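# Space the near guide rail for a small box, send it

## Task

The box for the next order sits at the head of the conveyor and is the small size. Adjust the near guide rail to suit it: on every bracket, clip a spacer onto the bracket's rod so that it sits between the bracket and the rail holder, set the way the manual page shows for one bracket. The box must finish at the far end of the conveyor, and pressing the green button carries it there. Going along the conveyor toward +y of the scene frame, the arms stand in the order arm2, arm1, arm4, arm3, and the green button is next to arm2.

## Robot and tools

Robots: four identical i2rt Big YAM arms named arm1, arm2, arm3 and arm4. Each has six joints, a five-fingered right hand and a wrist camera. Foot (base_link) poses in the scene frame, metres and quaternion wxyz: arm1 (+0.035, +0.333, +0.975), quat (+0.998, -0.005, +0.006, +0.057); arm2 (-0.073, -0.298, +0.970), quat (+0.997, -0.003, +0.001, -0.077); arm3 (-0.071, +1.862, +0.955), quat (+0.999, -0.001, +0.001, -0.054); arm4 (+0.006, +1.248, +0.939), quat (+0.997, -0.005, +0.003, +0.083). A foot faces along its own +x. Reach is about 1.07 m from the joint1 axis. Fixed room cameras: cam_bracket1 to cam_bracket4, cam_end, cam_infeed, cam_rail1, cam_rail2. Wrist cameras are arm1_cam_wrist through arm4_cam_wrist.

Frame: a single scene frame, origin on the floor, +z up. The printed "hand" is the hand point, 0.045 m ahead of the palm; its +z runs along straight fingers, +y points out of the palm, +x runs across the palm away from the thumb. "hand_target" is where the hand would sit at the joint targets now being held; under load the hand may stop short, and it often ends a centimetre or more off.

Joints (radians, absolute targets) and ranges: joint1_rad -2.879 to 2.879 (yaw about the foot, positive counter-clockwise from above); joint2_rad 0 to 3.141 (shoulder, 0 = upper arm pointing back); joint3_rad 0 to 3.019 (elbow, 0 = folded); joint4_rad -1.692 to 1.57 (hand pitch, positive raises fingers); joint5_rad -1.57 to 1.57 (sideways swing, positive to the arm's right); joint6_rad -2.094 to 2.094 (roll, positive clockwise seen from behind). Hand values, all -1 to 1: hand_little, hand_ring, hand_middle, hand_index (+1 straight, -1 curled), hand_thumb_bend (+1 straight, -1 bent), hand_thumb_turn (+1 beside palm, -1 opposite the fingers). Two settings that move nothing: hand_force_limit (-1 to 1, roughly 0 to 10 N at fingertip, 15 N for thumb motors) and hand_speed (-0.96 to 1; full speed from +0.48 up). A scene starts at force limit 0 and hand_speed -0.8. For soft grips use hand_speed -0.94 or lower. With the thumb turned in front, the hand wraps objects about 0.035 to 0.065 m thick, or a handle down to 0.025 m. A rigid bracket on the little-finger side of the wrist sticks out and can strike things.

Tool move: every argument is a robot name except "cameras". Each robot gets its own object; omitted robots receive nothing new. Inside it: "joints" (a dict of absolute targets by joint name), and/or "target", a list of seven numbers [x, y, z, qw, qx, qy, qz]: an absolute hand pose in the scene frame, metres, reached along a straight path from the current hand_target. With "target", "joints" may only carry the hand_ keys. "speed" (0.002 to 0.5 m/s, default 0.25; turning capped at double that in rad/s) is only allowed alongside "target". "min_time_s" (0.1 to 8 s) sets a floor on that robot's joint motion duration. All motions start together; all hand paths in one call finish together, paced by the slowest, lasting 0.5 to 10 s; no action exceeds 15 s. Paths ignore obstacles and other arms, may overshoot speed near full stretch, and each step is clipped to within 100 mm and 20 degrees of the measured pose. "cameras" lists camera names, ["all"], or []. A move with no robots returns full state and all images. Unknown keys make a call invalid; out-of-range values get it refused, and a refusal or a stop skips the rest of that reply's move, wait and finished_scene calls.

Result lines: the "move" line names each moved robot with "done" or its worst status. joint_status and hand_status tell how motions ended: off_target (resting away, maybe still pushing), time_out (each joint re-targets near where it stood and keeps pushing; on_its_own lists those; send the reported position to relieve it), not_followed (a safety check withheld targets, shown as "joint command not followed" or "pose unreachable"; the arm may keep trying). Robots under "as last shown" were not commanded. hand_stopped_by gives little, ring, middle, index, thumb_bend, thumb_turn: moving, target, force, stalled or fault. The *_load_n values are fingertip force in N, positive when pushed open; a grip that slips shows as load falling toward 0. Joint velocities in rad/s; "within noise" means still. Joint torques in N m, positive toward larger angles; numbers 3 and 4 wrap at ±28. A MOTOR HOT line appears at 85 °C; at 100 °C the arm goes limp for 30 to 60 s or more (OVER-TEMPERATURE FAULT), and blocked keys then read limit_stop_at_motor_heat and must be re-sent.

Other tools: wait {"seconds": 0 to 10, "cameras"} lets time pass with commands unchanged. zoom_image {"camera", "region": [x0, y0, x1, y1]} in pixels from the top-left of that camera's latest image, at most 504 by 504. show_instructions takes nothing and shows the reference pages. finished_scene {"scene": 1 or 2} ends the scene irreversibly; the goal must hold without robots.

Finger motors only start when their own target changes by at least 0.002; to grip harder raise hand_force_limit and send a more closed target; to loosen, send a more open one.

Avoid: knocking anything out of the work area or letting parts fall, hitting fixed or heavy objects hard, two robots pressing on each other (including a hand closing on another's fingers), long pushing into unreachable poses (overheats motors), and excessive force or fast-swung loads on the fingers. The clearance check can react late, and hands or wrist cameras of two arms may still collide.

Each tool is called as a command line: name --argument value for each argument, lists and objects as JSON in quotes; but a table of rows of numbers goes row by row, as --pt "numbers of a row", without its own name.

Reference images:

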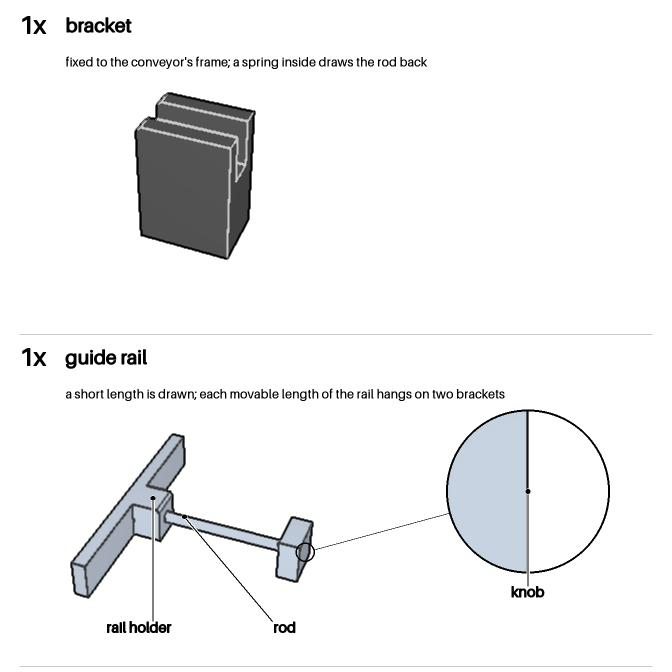

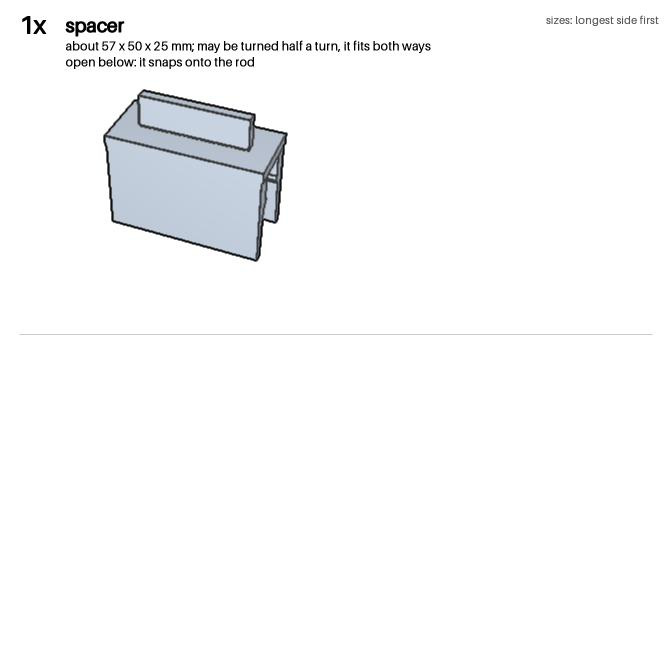

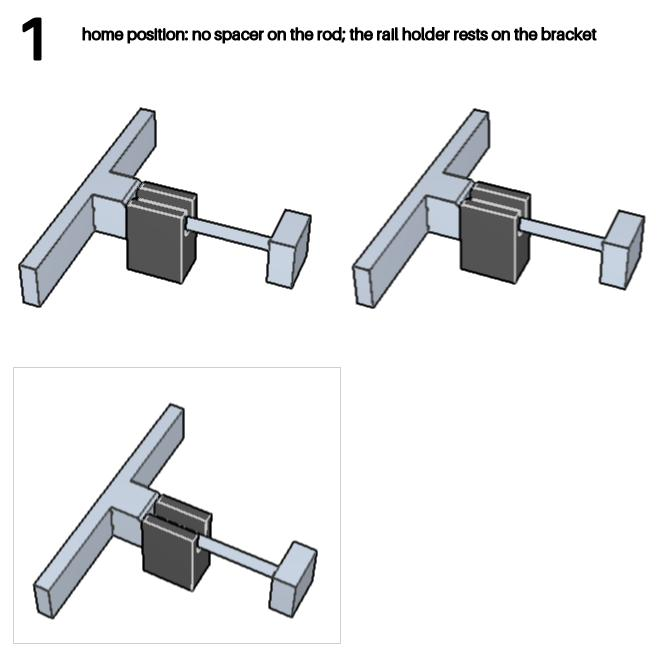

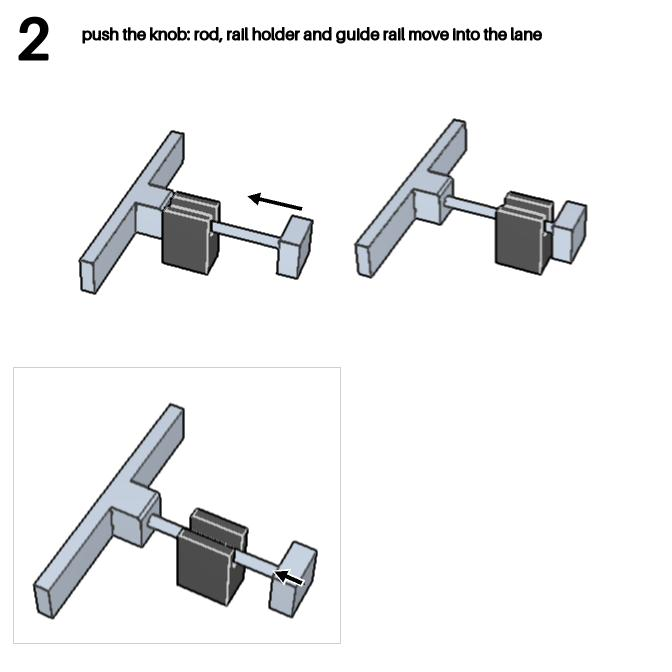

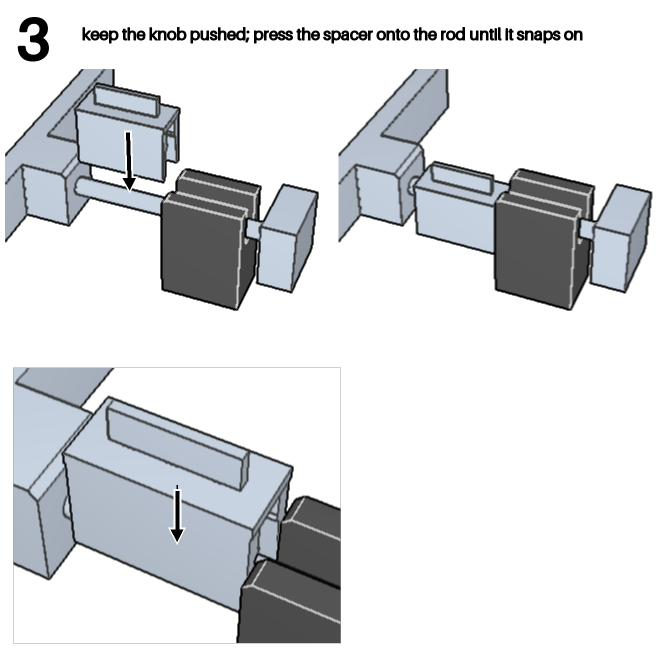

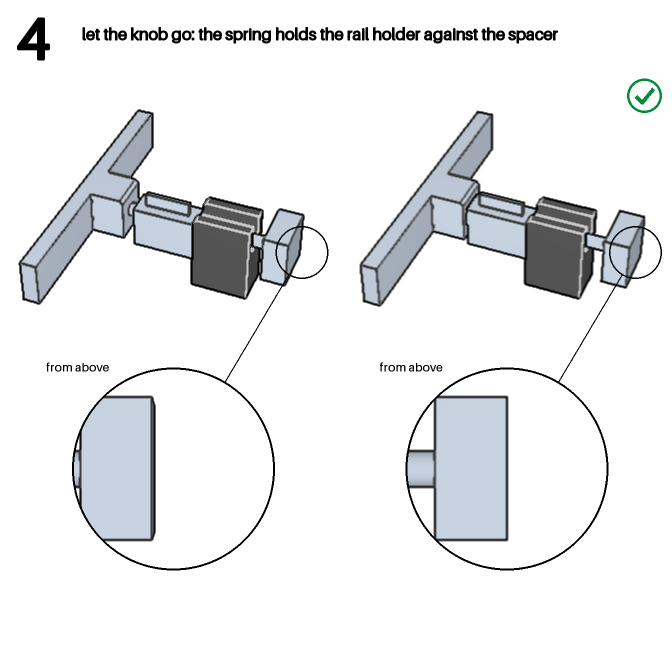

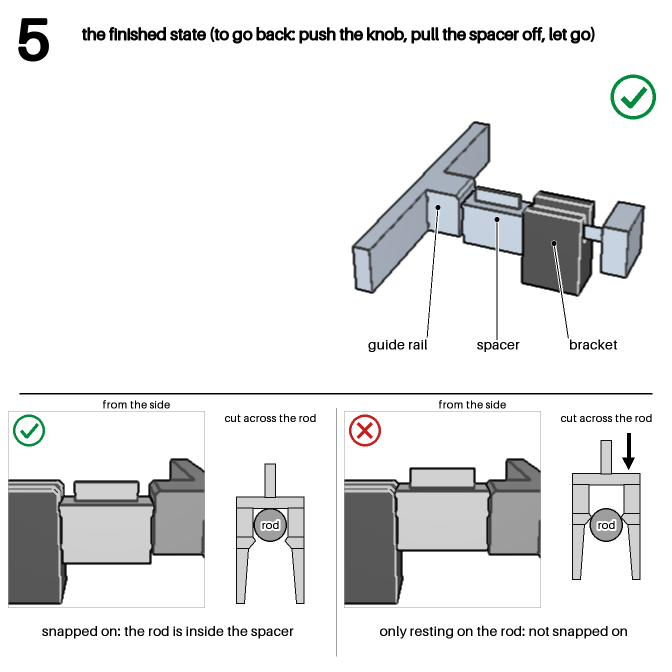

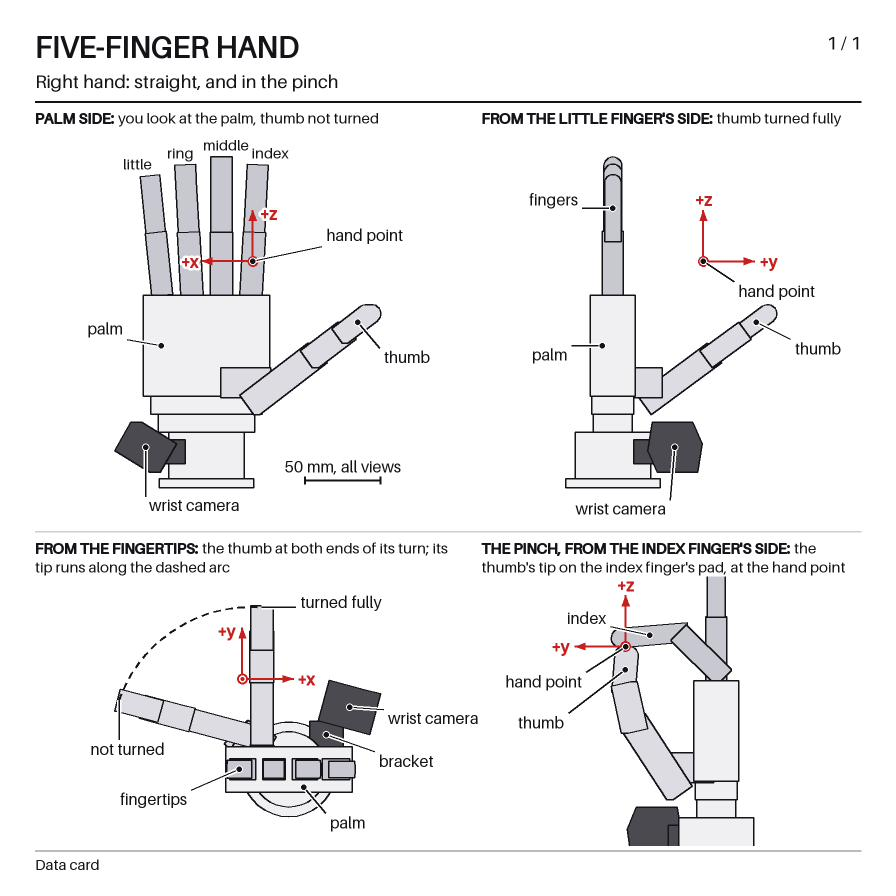

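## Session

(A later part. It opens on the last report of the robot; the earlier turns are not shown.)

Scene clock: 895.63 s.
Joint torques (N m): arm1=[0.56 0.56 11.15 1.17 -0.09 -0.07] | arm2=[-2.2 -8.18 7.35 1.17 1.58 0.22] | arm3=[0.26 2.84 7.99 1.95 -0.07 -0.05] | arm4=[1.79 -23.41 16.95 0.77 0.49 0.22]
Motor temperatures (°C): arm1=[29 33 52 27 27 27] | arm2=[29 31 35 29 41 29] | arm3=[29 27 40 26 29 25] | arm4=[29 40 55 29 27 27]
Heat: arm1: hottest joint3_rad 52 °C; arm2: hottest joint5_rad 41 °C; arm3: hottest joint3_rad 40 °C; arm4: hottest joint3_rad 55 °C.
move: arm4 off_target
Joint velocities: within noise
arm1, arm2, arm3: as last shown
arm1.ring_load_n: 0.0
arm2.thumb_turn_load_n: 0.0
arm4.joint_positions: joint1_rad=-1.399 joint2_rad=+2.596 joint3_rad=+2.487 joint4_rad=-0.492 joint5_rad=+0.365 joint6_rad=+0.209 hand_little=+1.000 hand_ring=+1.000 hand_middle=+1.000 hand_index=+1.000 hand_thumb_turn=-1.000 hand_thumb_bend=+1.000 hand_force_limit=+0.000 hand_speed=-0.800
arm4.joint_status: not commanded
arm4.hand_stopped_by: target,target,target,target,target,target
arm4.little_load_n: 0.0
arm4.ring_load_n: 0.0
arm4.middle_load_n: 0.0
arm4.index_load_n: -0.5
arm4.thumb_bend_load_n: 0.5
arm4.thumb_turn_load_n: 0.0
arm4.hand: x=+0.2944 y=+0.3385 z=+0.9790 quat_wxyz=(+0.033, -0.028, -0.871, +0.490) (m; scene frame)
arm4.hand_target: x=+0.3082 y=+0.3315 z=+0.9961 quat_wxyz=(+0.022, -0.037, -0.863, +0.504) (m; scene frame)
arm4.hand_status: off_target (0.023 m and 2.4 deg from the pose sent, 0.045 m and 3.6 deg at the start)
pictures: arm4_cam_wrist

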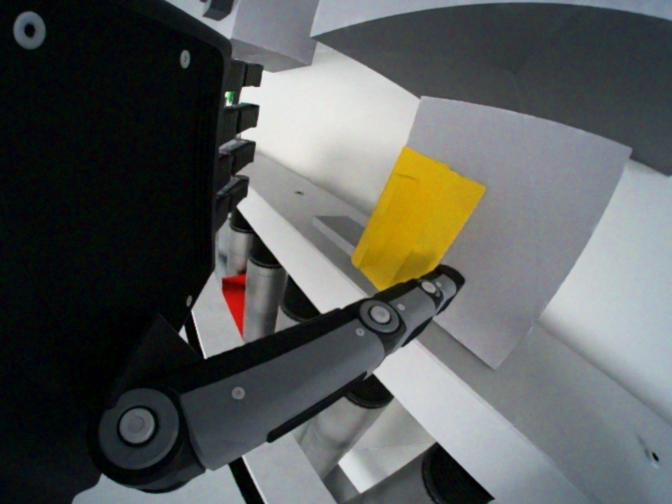

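zoom_image --camera "arm4_cam_wrist" --region '[330, 90, 530, 310]'

move --cameras '["cam_rail1","cam_infeed","cam_bracket2","arm1_cam_wrist"]'

zoom_image --camera "cam_rail1" --region '[320, 270, 440, 370]'

zoom_image --camera "cam_bracket2" --region '[270, 180, 390, 270]'

Scaled by 2.291 from the camera's 672x504 image, which has a finer 960x720 frame.

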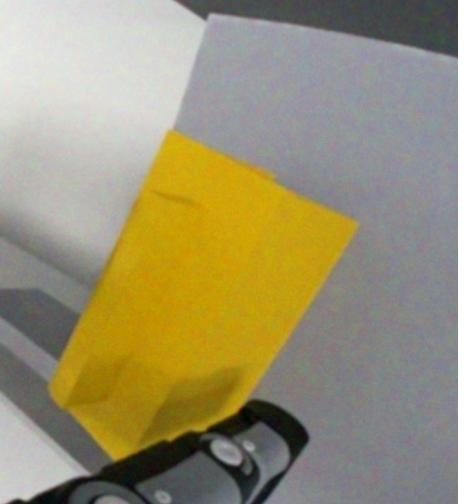

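Scene clock: 899.83 s.
Joint torques (N m): arm1=[0.67 0.03 11.32 1.43 -0.11 -0.05] | arm2=[-2.14 -8.12 7.35 1.17 1.58 0.23] | arm3=[0.26 2.84 7.99 1.95 -0.07 -0.05] | arm4=[1.96 -23.12 16.92 0.73 0.48 0.21]
Motor temperatures (°C): arm1=[29 32 53 27 27 27] | arm2=[29 31 35 29 41 29] | arm3=[29 27 40 26 29 25] | arm4=[29 39 55 29 27 27]
Heat: arm1: hottest joint3_rad 53 °C; arm2: hottest joint5_rad 41 °C; arm3: hottest joint3_rad 40 °C; arm4: hottest joint3_rad 55 °C.
Joint velocities: within noise
arm1.joint_positions: joint1_rad=-0.725 joint2_rad=+0.697 joint3_rad=+1.252 joint4_rad=-1.186 joint5_rad=+0.003 joint6_rad=-1.189 hand_little=+1.000 hand_ring=+1.000 hand_middle=+1.000 hand_index=+1.000 hand_thumb_turn=-1.000 hand_thumb_bend=+1.000 hand_force_limit=+0.000 hand_speed=-0.500
arm1.joint_status: not commanded
arm1.hand_stopped_by: target,target,target,target,target,target
arm1.little_load_n: 0.0
arm1.ring_load_n: 0.0
arm1.middle_load_n: 0.0
arm1.index_load_n: 0.0
arm1.thumb_bend_load_n: 0.0
arm1.thumb_turn_load_n: 0.0
arm1.hand: x=+0.2478 y=+0.1357 z=+1.4026 quat_wxyz=(+0.060, +0.786, -0.423, +0.447) (m; scene frame)
arm1.hand_target: x=+0.2484 y=+0.1404 z=+1.4247 quat_wxyz=(+0.060, +0.785, -0.409, +0.462) (m; scene frame)
arm1.hand_status: not commanded
arm2.joint_positions: joint1_rad=+0.494 joint2_rad=+2.151 joint3_rad=+0.549 joint4_rad=+1.537 joint5_rad=-1.306 joint6_rad=+1.548 hand_little=-0.700 hand_ring=-0.700 hand_middle=-0.700 hand_index=-0.700 hand_thumb_turn=-1.000 hand_thumb_bend=+1.000 hand_force_limit=+0.000 hand_speed=-0.800
arm2.joint_status: not commanded
arm2.hand_stopped_by: target,target,target,target,target,target
arm2.little_load_n: 0.0
arm2.ring_load_n: 0.0
arm2.middle_load_n: 0.5
arm2.index_load_n: 0.0
arm2.thumb_bend_load_n: 0.0
arm2.thumb_turn_load_n: -0.5
arm2.hand: x=+0.1823 y=+0.0074 z=+1.0211 quat_wxyz=(-0.464, +0.514, -0.497, -0.523) (m; scene frame)
arm2.hand_target: x=+0.2301 y=+0.0095 z=+1.0288 quat_wxyz=(-0.500, +0.500, -0.500, -0.500) (m; scene frame)
arm2.hand_status: not commanded
arm3.joint_positions: joint1_rad=-0.183 joint2_rad=+0.625 joint3_rad=+1.366 joint4_rad=-1.295 joint5_rad=-0.032 joint6_rad=-1.282 hand_little=+1.000 hand_ring=+1.000 hand_middle=+1.000 hand_index=+1.000 hand_thumb_turn=+1.000 hand_thumb_bend=+1.000 hand_force_limit=+0.000 hand_speed=-0.800
arm3.joint_status: not commanded
arm3.hand_stopped_by: target,target,target,target,target,target
arm3.little_load_n: 0.0
arm3.ring_load_n: 0.0
arm3.middle_load_n: 0.0
arm3.index_load_n: 0.0
arm3.thumb_bend_load_n: 0.0
arm3.thumb_turn_load_n: 0.0
arm3.hand: x=+0.1497 y=+1.7528 z=+1.4379 quat_wxyz=(-0.013, +0.840, -0.241, +0.485) (m; scene frame)
arm3.hand_target: x=+0.1486 y=+1.7531 z=+1.4470 quat_wxyz=(-0.012, +0.835, -0.240, +0.494) (m; scene frame)
arm3.hand_status: not commanded
arm4.joint_positions: joint1_rad=-1.399 joint2_rad=+2.596 joint3_rad=+2.487 joint4_rad=-0.492 joint5_rad=+0.365 joint6_rad=+0.211 hand_little=+1.000 hand_ring=+1.000 hand_middle=+1.000 hand_index=+1.000 hand_thumb_turn=-1.000 hand_thumb_bend=+1.000 hand_force_limit=+0.000 hand_speed=-0.800
arm4.joint_status: not commanded
arm4.hand_stopped_by: target,target,target,target,target,target
arm4.little_load_n: 0.0
arm4.ring_load_n: -0.5
arm4.middle_load_n: 0.0
arm4.index_load_n: 0.0
arm4.thumb_bend_load_n: 0.0
arm4.thumb_turn_load_n: 0.0
arm4.hand: x=+0.2945 y=+0.3384 z=+0.9791 quat_wxyz=(+0.032, -0.028, -0.871, +0.490) (m; scene frame)
arm4.hand_target: x=+0.3083 y=+0.3314 z=+0.9961 quat_wxyz=(+0.022, -0.037, -0.863, +0.504) (m; scene frame)
arm4.hand_status: off_target (0.023 m and 2.3 deg from the pose sent, 0.045 m and 3.6 deg at the start)
pictures: arm1_cam_wrist, cam_bracket2, cam_infeed, cam_rail1

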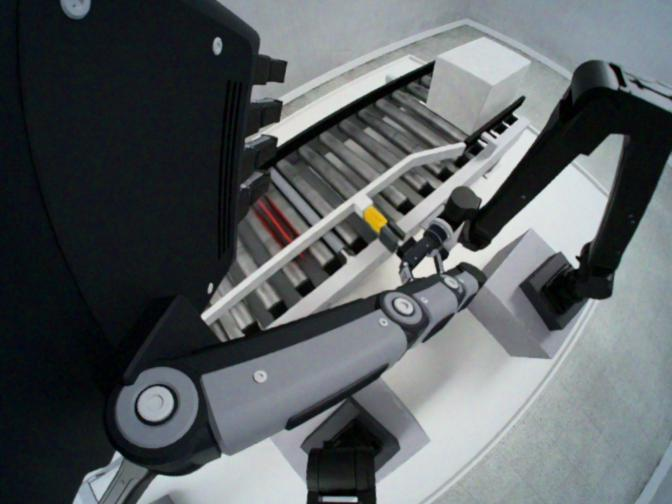

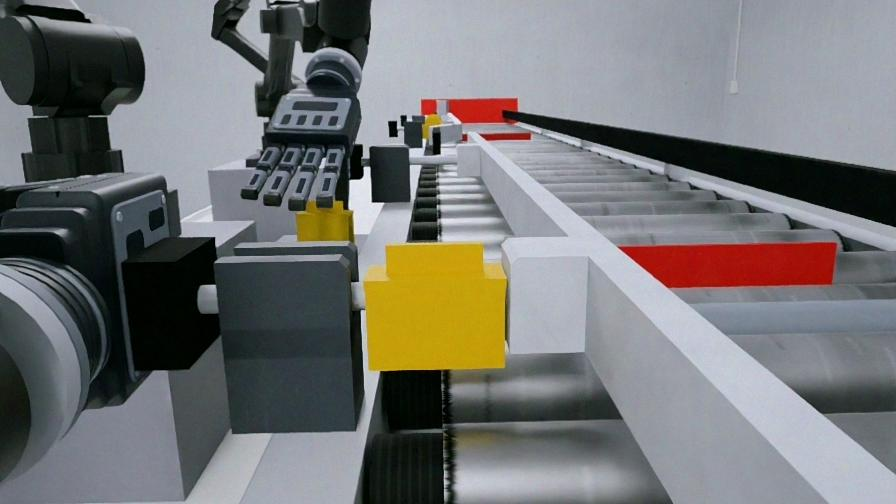

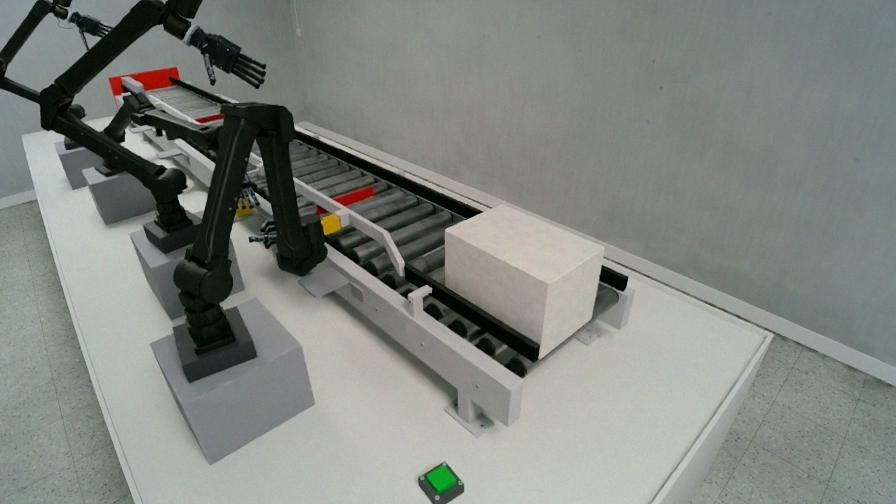

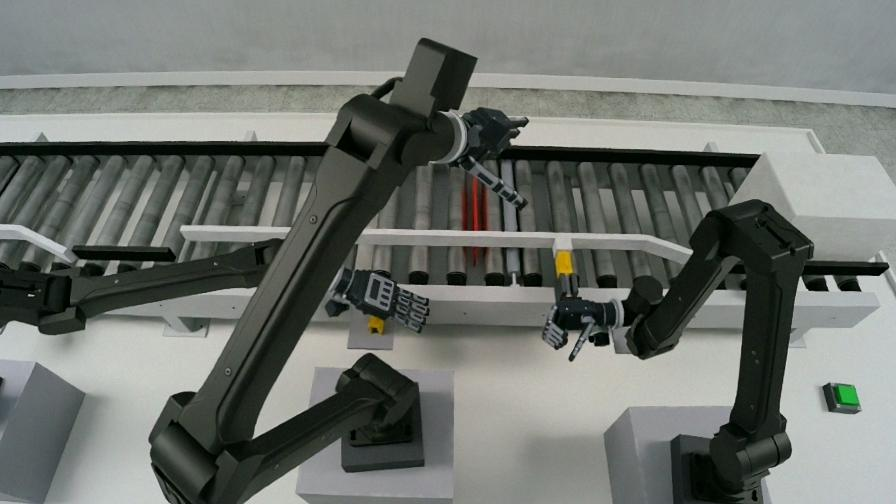

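Scaled by 4.200.

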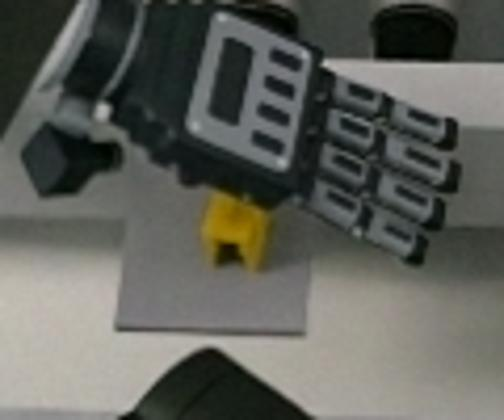

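Scaled by 4.200.

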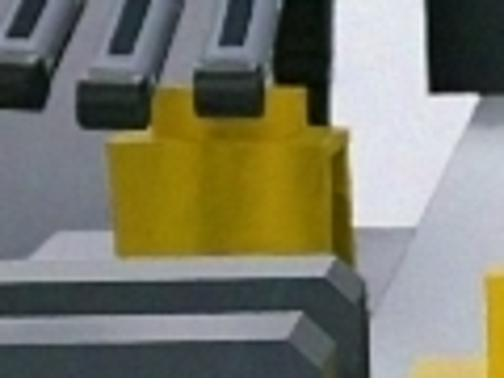

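move --arm4 '{"target": [0.300, 0.3335, 0.984, -0.0219, 0.0377, 0.863, -0.5025], "speed": 0.06}' --cameras '["arm4_cam_wrist"]'

zoom_image --camera "arm4_cam_wrist" --region '[310, 110, 510, 310]'

Scene clock: 907.67 s.
Joint torques (N m): arm1=[0.5 0.79 11.22 1.43 -0.11 -0.04] | arm2=[-2.2 -8.06 7.35 1.16 1.58 0.23] | arm3=[0.21 2.9 7.98 1.96 -0.08 -0.05] | arm4=[1.26 -24.94 11.21 2.25 0.2 0.18]
Motor temperatures (°C): arm1=[29 32 53 27 27 27] | arm2=[29 31 35 29 42 29] | arm3=[29 27 40 26 29 25] | arm4=[29 39 55 29 27 27]
Heat: arm1: hottest joint3_rad 53 °C; arm2: hottest joint5_rad 42 °C; arm3: hottest joint3_rad 40 °C; arm4: hottest joint3_rad 55 °C.
move: arm4 off_target
Joint velocities: within noise
arm1, arm2, arm3: as last shown
arm1.thumb_turn_load_n: 0.5
arm2.middle_load_n: -0.5
arm4.joint_positions: joint1_rad=-1.399 joint2_rad=+2.596 joint3_rad=+2.480 joint4_rad=-0.480 joint5_rad=+0.365 joint6_rad=+0.211 hand_little=+1.000 hand_ring=+1.000 hand_middle=+1.000 hand_index=+1.000 hand_thumb_turn=-1.000 hand_thumb_bend=+1.000 hand_force_limit=+0.000 hand_speed=-0.800
arm4.joint_status: not commanded
arm4.hand_stopped_by: target,target,target,target,target,target
arm4.little_load_n: 0.0
arm4.ring_load_n: 0.0
arm4.middle_load_n: 0.0
arm4.index_load_n: 0.0
arm4.thumb_bend_load_n: 0.0
arm4.thumb_turn_load_n: 0.0
arm4.hand: x=+0.2947 y=+0.3379 z=+0.9771 quat_wxyz=(+0.032, -0.029, -0.870, +0.492) (m; scene frame)
arm4.hand_target: x=+0.3000 y=+0.3337 z=+0.9839 quat_wxyz=(+0.022, -0.037, -0.864, +0.502) (m; scene frame)
arm4.hand_status: off_target (0.010 m and 2.1 deg from the pose sent, 0.009 m and 2.3 deg at the start)
pictures: arm4_cam_wrist

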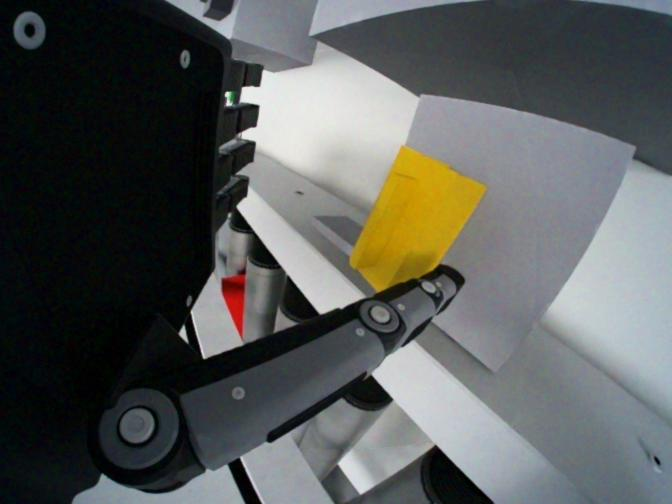

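Scaled by 2.520 from the camera's 672x504 image, which has a finer 960x720 frame.

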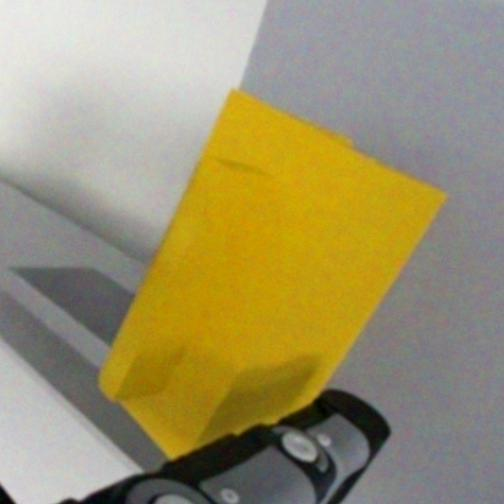

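move --arm4 '{"target": [0.292, 0.3345, 0.972, -0.0219, 0.0377, 0.863, -0.5025], "speed": 0.06}' --cameras '["arm4_cam_wrist"]'

zoom_image --camera "arm4_cam_wrist" --region '[310, 110, 510, 310]'

Scene clock: 914.93 s.
Joint torques (N m): arm1=[0.73 0.62 11.18 1.36 -0.13 -0.01] | arm2=[-2.2 -8.18 7.35 1.16 1.58 0.23] | arm3=[0.21 2.9 7.98 1.96 -0.07 -0.05] | arm4=[0.62 -25.99 11.03 2.07 0 0.13]
Motor temperatures (°C): arm1=[29 32 54 27 27 27] | arm2=[29 31 35 29 42 29] | arm3=[29 27 40 26 29 25] | arm4=[29 38 55 29 27 27]
Heat: arm1: hottest joint3_rad 54 °C; arm2: hottest joint5_rad 42 °C; arm3: hottest joint3_rad 40 °C; arm4: hottest joint3_rad 55 °C.
move: arm4 off_target
Joint velocities: within noise
arm1, arm2, arm3: as last shown
arm2.middle_load_n: 0.0
arm2.thumb_turn_load_n: 0.0
arm4.joint_positions: joint1_rad=-1.399 joint2_rad=+2.596 joint3_rad=+2.423 joint4_rad=-0.432 joint5_rad=+0.362 joint6_rad=+0.211 hand_little=+1.000 hand_ring=+1.000 hand_middle=+1.000 hand_index=+1.000 hand_thumb_turn=-1.000 hand_thumb_bend=+1.000 hand_force_limit=+0.000 hand_speed=-0.800
arm4.joint_status: not commanded
arm4.hand_stopped_by: target,target,target,target,target,target
arm4.little_load_n: 0.0
arm4.ring_load_n: 0.0
arm4.middle_load_n: 0.0
arm4.index_load_n: -0.5
arm4.thumb_bend_load_n: 0.0
arm4.thumb_turn_load_n: 0.0
arm4.hand: x=+0.2935 y=+0.3424 z=+0.9537 quat_wxyz=(+0.032, -0.027, -0.872, +0.488) (m; scene frame)
arm4.hand_target: x=+0.2919 y=+0.3353 z=+0.9715 quat_wxyz=(+0.022, -0.037, -0.864, +0.502) (m; scene frame)
arm4.hand_status: off_target (0.020 m and 2.6 deg from the pose sent, 0.007 m and 2.1 deg at the start)
pictures: arm4_cam_wrist

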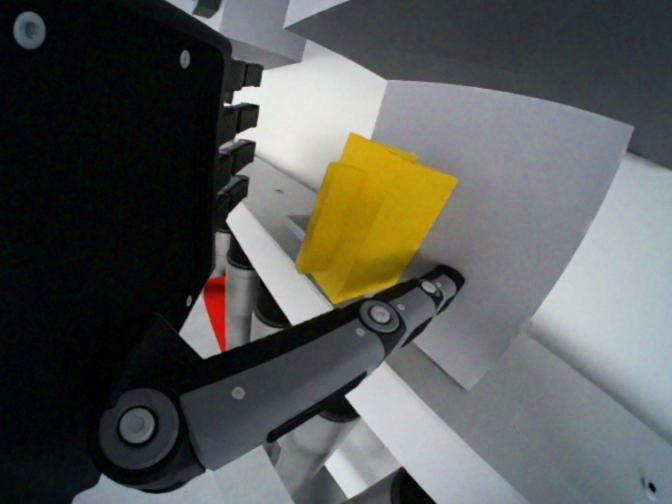

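Scaled by 2.520 from the camera's 672x504 image, which has a finer 960x720 frame.

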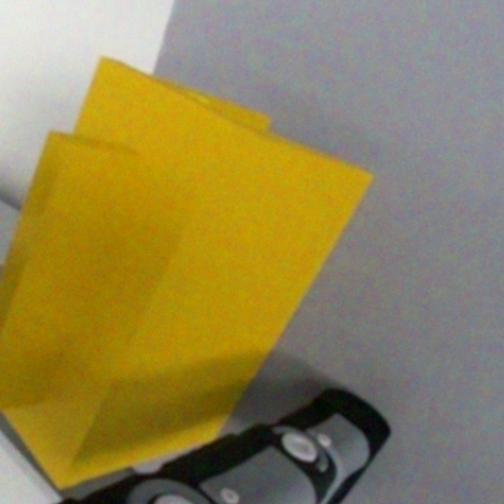

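move --arm4 '{"joints": {"hand_index": 0.2, "hand_middle": 0.2, "hand_thumb_bend": 0.72}}' --cameras '["arm4_cam_wrist"]'

move --arm4 '{"joints": {"hand_speed": -0.94, "hand_force_limit": -0.1, "hand_index": -0.45, "hand_middle": -0.45, "hand_thumb_bend": 0.1}}' --cameras '["arm4_cam_wrist","cam_rail1"]'

Scene clock: 921.53 s.
Joint torques (N m): arm1=[0.5 0.21 11.19 1.4 -0.11 -0.05] | arm2=[-2.2 -8.12 7.35 1.16 1.58 0.23] | arm3=[0.21 2.84 7.99 1.95 -0.07 -0.05] | arm4=[0.73 -25.82 11.04 2.13 0.01 0.14]
Motor temperatures (°C): arm1=[29 32 54 27 27 27] | arm2=[29 31 35 29 42 29] | arm3=[29 27 40 26 29 25] | arm4=[29 38 54 29 27 27]
Heat: arm1: hottest joint3_rad 54 °C; arm2: hottest joint5_rad 42 °C; arm3: hottest joint3_rad 40 °C; arm4: hottest joint3_rad 54 °C.
move: arm4 done
Joint velocities: within noise
arm1, arm2, arm3: as last shown
arm1.thumb_turn_load_n: 0.0
arm2.thumb_turn_load_n: -0.5
arm4.joint_positions: joint1_rad=-1.399 joint2_rad=+2.596 joint3_rad=+2.423 joint4_rad=-0.432 joint5_rad=+0.362 joint6_rad=+0.211 hand_little=+1.000 hand_ring=+1.000 hand_middle=+0.200 hand_index=+0.200 hand_thumb_turn=-1.000 hand_thumb_bend=+0.720 hand_force_limit=+0.000 hand_speed=-0.800
arm4.joint_status: all done
arm4.hand_stopped_by: target,target,target,target,target,target
arm4.little_load_n: 0.0
arm4.ring_load_n: 0.0
arm4.middle_load_n: 0.0
arm4.index_load_n: 0.0
arm4.thumb_bend_load_n: 0.0
arm4.thumb_turn_load_n: 0.0
arm4.hand: x=+0.2935 y=+0.3424 z=+0.9537 quat_wxyz=(+0.032, -0.027, -0.872, +0.488) (m; scene frame)
arm4.hand_target: x=+0.2919 y=+0.3353 z=+0.9715 quat_wxyz=(+0.022, -0.037, -0.864, +0.502) (m; scene frame)
arm4.hand_status: not commanded
pictures: arm4_cam_wrist

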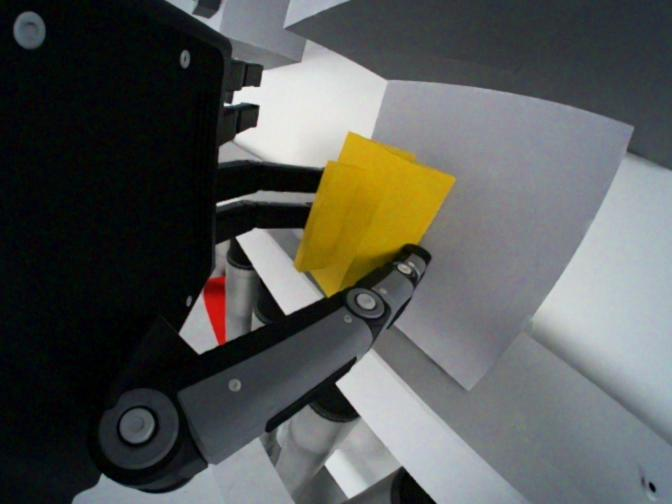

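Scene clock: 924.30 s.
Joint torques (N m): arm1=[0.62 0.09 11.04 1.42 -0.14 -0.04] | arm2=[-2.2 -8.12 7.36 1.17 1.58 0.23] | arm3=[0.21 2.9 7.98 1.95 -0.07 -0.05] | arm4=[0.62 -25.88 11.02 2.1 0 0.14]
Motor temperatures (°C): arm1=[29 32 54 27 27 27] | arm2=[29 31 35 29 42 29] | arm3=[29 27 40 26 29 25] | arm4=[29 38 54 29 27 27]
Heat: arm1: hottest joint3_rad 54 °C; arm2: hottest joint5_rad 42 °C; arm3: hottest joint3_rad 40 °C; arm4: hottest joint3_rad 54 °C.
move: arm4 off_target
Joint velocities: within noise
arm1, arm2, arm3: as last shown
arm1.ring_load_n: -0.5
arm4.joint_positions: joint1_rad=-1.399 joint2_rad=+2.596 joint3_rad=+2.423 joint4_rad=-0.432 joint5_rad=+0.362 joint6_rad=+0.209 hand_little=+1.000 hand_ring=+1.000 hand_middle=-0.125 hand_index=-0.153 hand_thumb_turn=-1.000 hand_thumb_bend=+0.550 hand_force_limit=-0.100 hand_speed=-0.940
arm4.joint_status: hand_middle off_target (ended at -0.125, target -0.450); hand_index off_target (ended at -0.153, target -0.450); hand_thumb_bend off_target (ended at +0.550, target +0.100); the others done
arm4.hand_stopped_by: target,target,force,force,force,target
arm4.little_load_n: 0.0
arm4.ring_load_n: 0.0
arm4.middle_load_n: 3.5
arm4.index_load_n: 4.5
arm4.thumb_bend_load_n: 7.5
arm4.thumb_turn_load_n: -2.5
arm4.hand: x=+0.2934 y=+0.3424 z=+0.9537 quat_wxyz=(+0.032, -0.026, -0.872, +0.488) (m; scene frame)
arm4.hand_target: x=+0.2918 y=+0.3353 z=+0.9715 quat_wxyz=(+0.022, -0.037, -0.864, +0.502) (m; scene frame)
arm4.hand_status: not commanded
pictures: arm4_cam_wrist, cam_rail1

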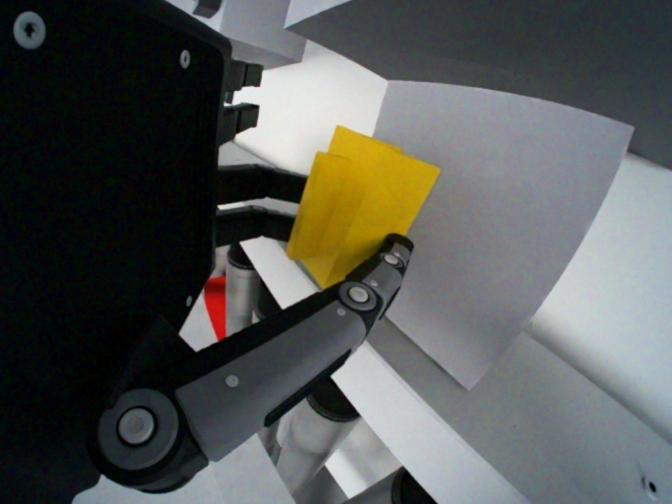

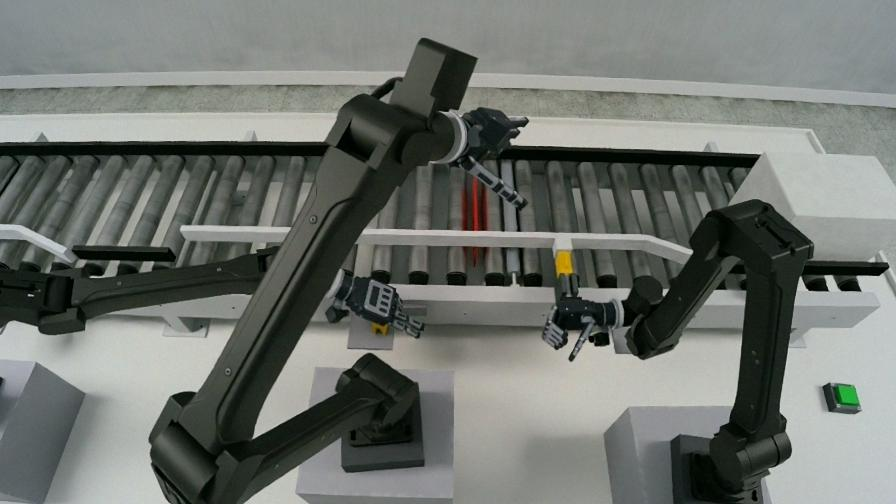

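move --arm4 '{"target": [0.293, 0.345, 1.07, -0.0219, 0.0377, 0.863, -0.5025], "speed": 0.08}' --cameras '["arm4_cam_wrist","cam_bracket2"]'

move --arm4 '{"target": [0.40, 0.50, 1.15, 0, 0, 0.864, -0.503], "speed": 0.12}' --cameras '["arm4_cam_wrist","cam_bracket1","cam_rail1"]'

Scene clock: 933.03 s.
Joint torques (N m): arm1=[0.79 0.5 11.1 1.42 -0.11 -0.04] | arm2=[-2.26 -8.06 7.35 1.17 1.58 0.24] | arm3=[0.26 2.84 7.98 1.95 -0.08 -0.05] | arm4=[0.91 -27.22 17.07 0.77 0.16 0.16]
Motor temperatures (°C): arm1=[29 32 54 27 27 27] | arm2=[29 31 35 29 42 29] | arm3=[29 27 40 26 29 25] | arm4=[29 39 54 29 27 27]
Heat: arm1: hottest joint3_rad 54 °C; arm2: hottest joint5_rad 42 °C; arm3: hottest joint3_rad 40 °C; arm4: hottest joint3_rad 54 °C.
move: arm4 off_target
Joint velocities: within noise
arm1, arm2, arm3: as last shown
arm1.ring_load_n: 0.0
arm2.thumb_turn_load_n: 0.0
arm3.thumb_bend_load_n: -0.5
arm4.joint_positions: joint1_rad=-1.399 joint2_rad=+2.522 joint3_rad=+2.423 joint4_rad=-0.562 joint5_rad=+0.362 joint6_rad=+0.211 hand_little=+1.000 hand_ring=+1.000 hand_middle=-0.125 hand_index=-0.153 hand_thumb_turn=-1.000 hand_thumb_bend=+0.550 hand_force_limit=-0.100 hand_speed=-0.940
arm4.joint_status: not commanded
arm4.hand_stopped_by: target,target,force,force,force,target
arm4.little_load_n: 0.0
arm4.ring_load_n: 0.0
arm4.middle_load_n: 3.5
arm4.index_load_n: 4.0
arm4.thumb_bend_load_n: 8.0
arm4.thumb_turn_load_n: -2.5
arm4.hand: x=+0.2875 y=+0.3606 z=+0.9968 quat_wxyz=(+0.041, -0.022, -0.884, +0.465) (m; scene frame)
arm4.hand_target: x=+0.2922 y=+0.3474 z=+1.0705 quat_wxyz=(+0.021, -0.038, -0.863, +0.504) (m; scene frame)
arm4.hand_status: off_target (0.075 m and 5.7 deg from the pose sent, 0.116 m and 2.6 deg at the start)
pictures: arm4_cam_wrist, cam_bracket2

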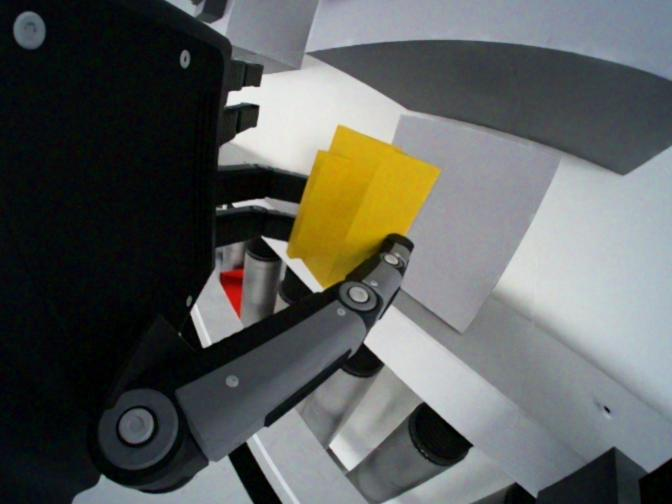

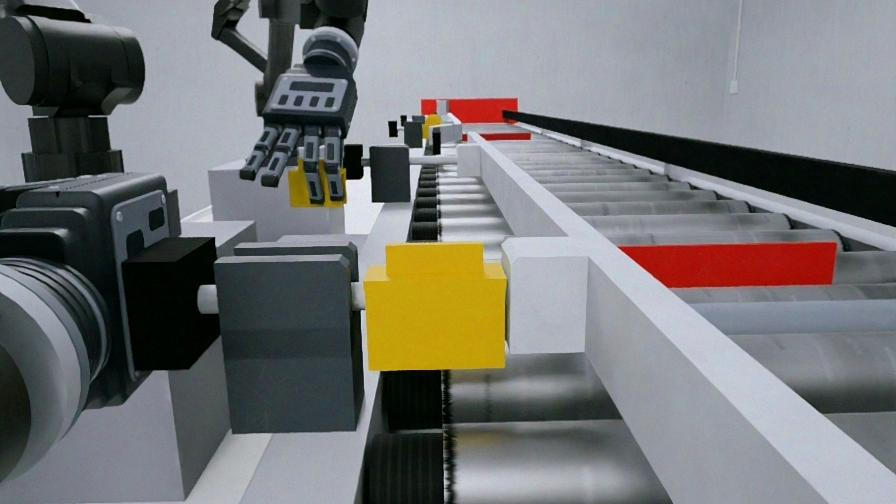

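Scene clock: 935.43 s.
Joint torques (N m): arm1=[0.73 1.08 11 1.39 -0.11 -0.02] | arm2=[-2.2 -8.12 7.36 1.16 1.58 0.23] | arm3=[0.26 2.84 7.99 1.96 -0.07 -0.05] | arm4=[1.44 -23.41 11.22 1.54 0.56 0.22]
Motor temperatures (°C): arm1=[29 32 55 27 27 27] | arm2=[29 31 35 29 42 29] | arm3=[29 27 40 26 29 25] | arm4=[29 40 54 29 27 27]
Heat: arm1: hottest joint3_rad 55 °C; arm2: hottest joint5_rad 42 °C; arm3: hottest joint3_rad 40 °C; arm4: hottest joint3_rad 54 °C.
move: arm4 off_target
Joint velocities: within noise
arm1, arm2, arm3: as last shown
arm3.thumb_bend_load_n: 0.0
arm4.joint_positions: joint1_rad=-1.211 joint2_rad=+2.125 joint3_rad=+2.015 joint4_rad=-0.527 joint5_rad=+0.445 joint6_rad=+0.265 hand_little=+1.000 hand_ring=+1.000 hand_middle=-0.125 hand_index=-0.153 hand_thumb_turn=-1.000 hand_thumb_bend=+0.550 hand_force_limit=-0.100 hand_speed=-0.940
arm4.joint_status: not commanded
arm4.hand_stopped_by: target,target,force,force,force,target
arm4.little_load_n: 0.0
arm4.ring_load_n: 0.0
arm4.middle_load_n: 3.5
arm4.index_load_n: 4.5
arm4.thumb_bend_load_n: 8.0
arm4.thumb_turn_load_n: -2.5
arm4.hand: x=+0.3945 y=+0.4981 z=+1.1200 quat_wxyz=(+0.015, +0.017, -0.874, +0.486) (m; scene frame)
arm4.hand_target: x=+0.3986 y=+0.4992 z=+1.1508 quat_wxyz=(+0.001, +0.002, -0.864, +0.503) (m; scene frame)
arm4.hand_status: off_target (0.031 m and 3.4 deg from the pose sent, 0.236 m and 7.3 deg at the start)
pictures: arm4_cam_wrist, cam_bracket1, cam_rail1

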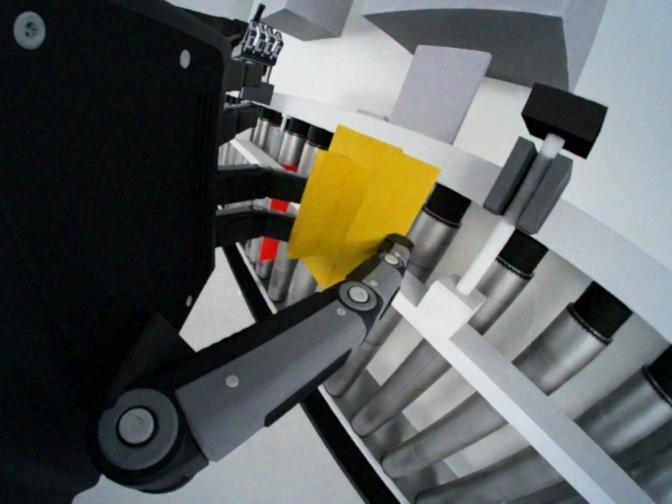

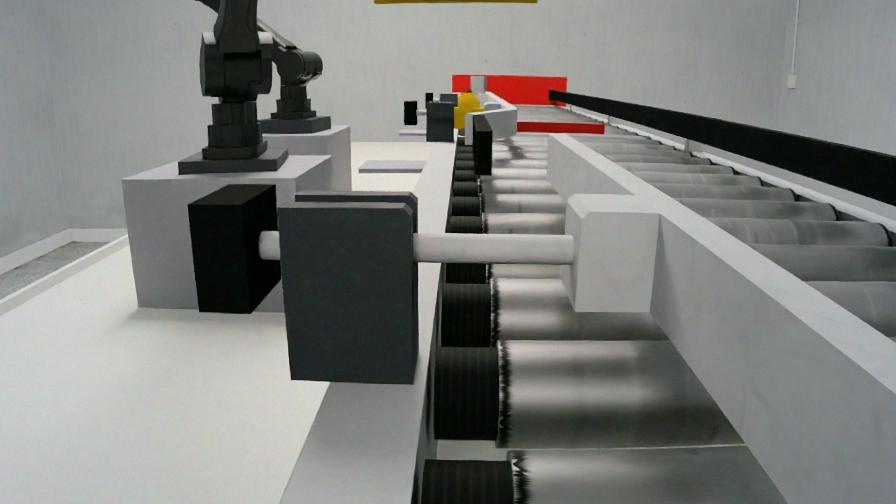

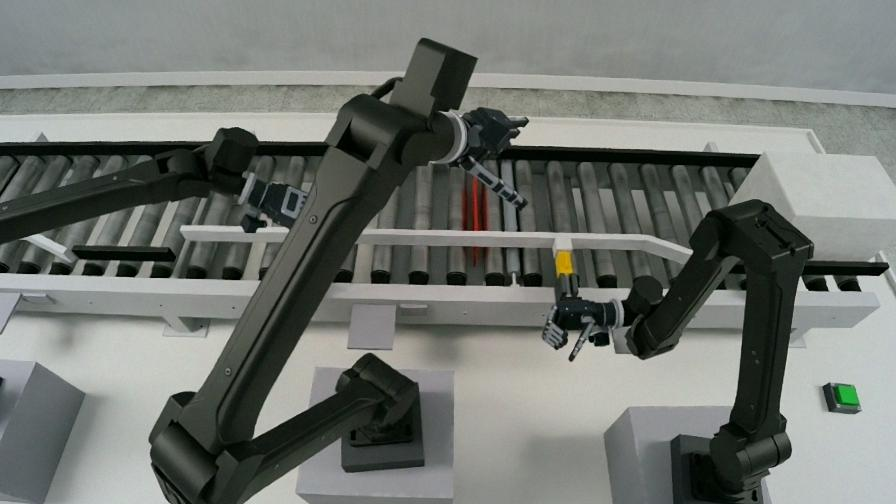

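zoom_image --camera "arm4_cam_wrist" --region '[280, 100, 620, 340]'

Scaled by 1.482 from the camera's 672x504 image, which has a finer 960x720 frame.

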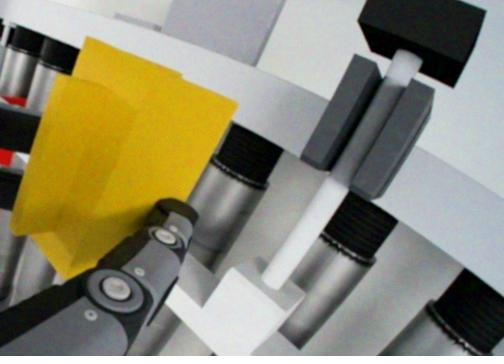

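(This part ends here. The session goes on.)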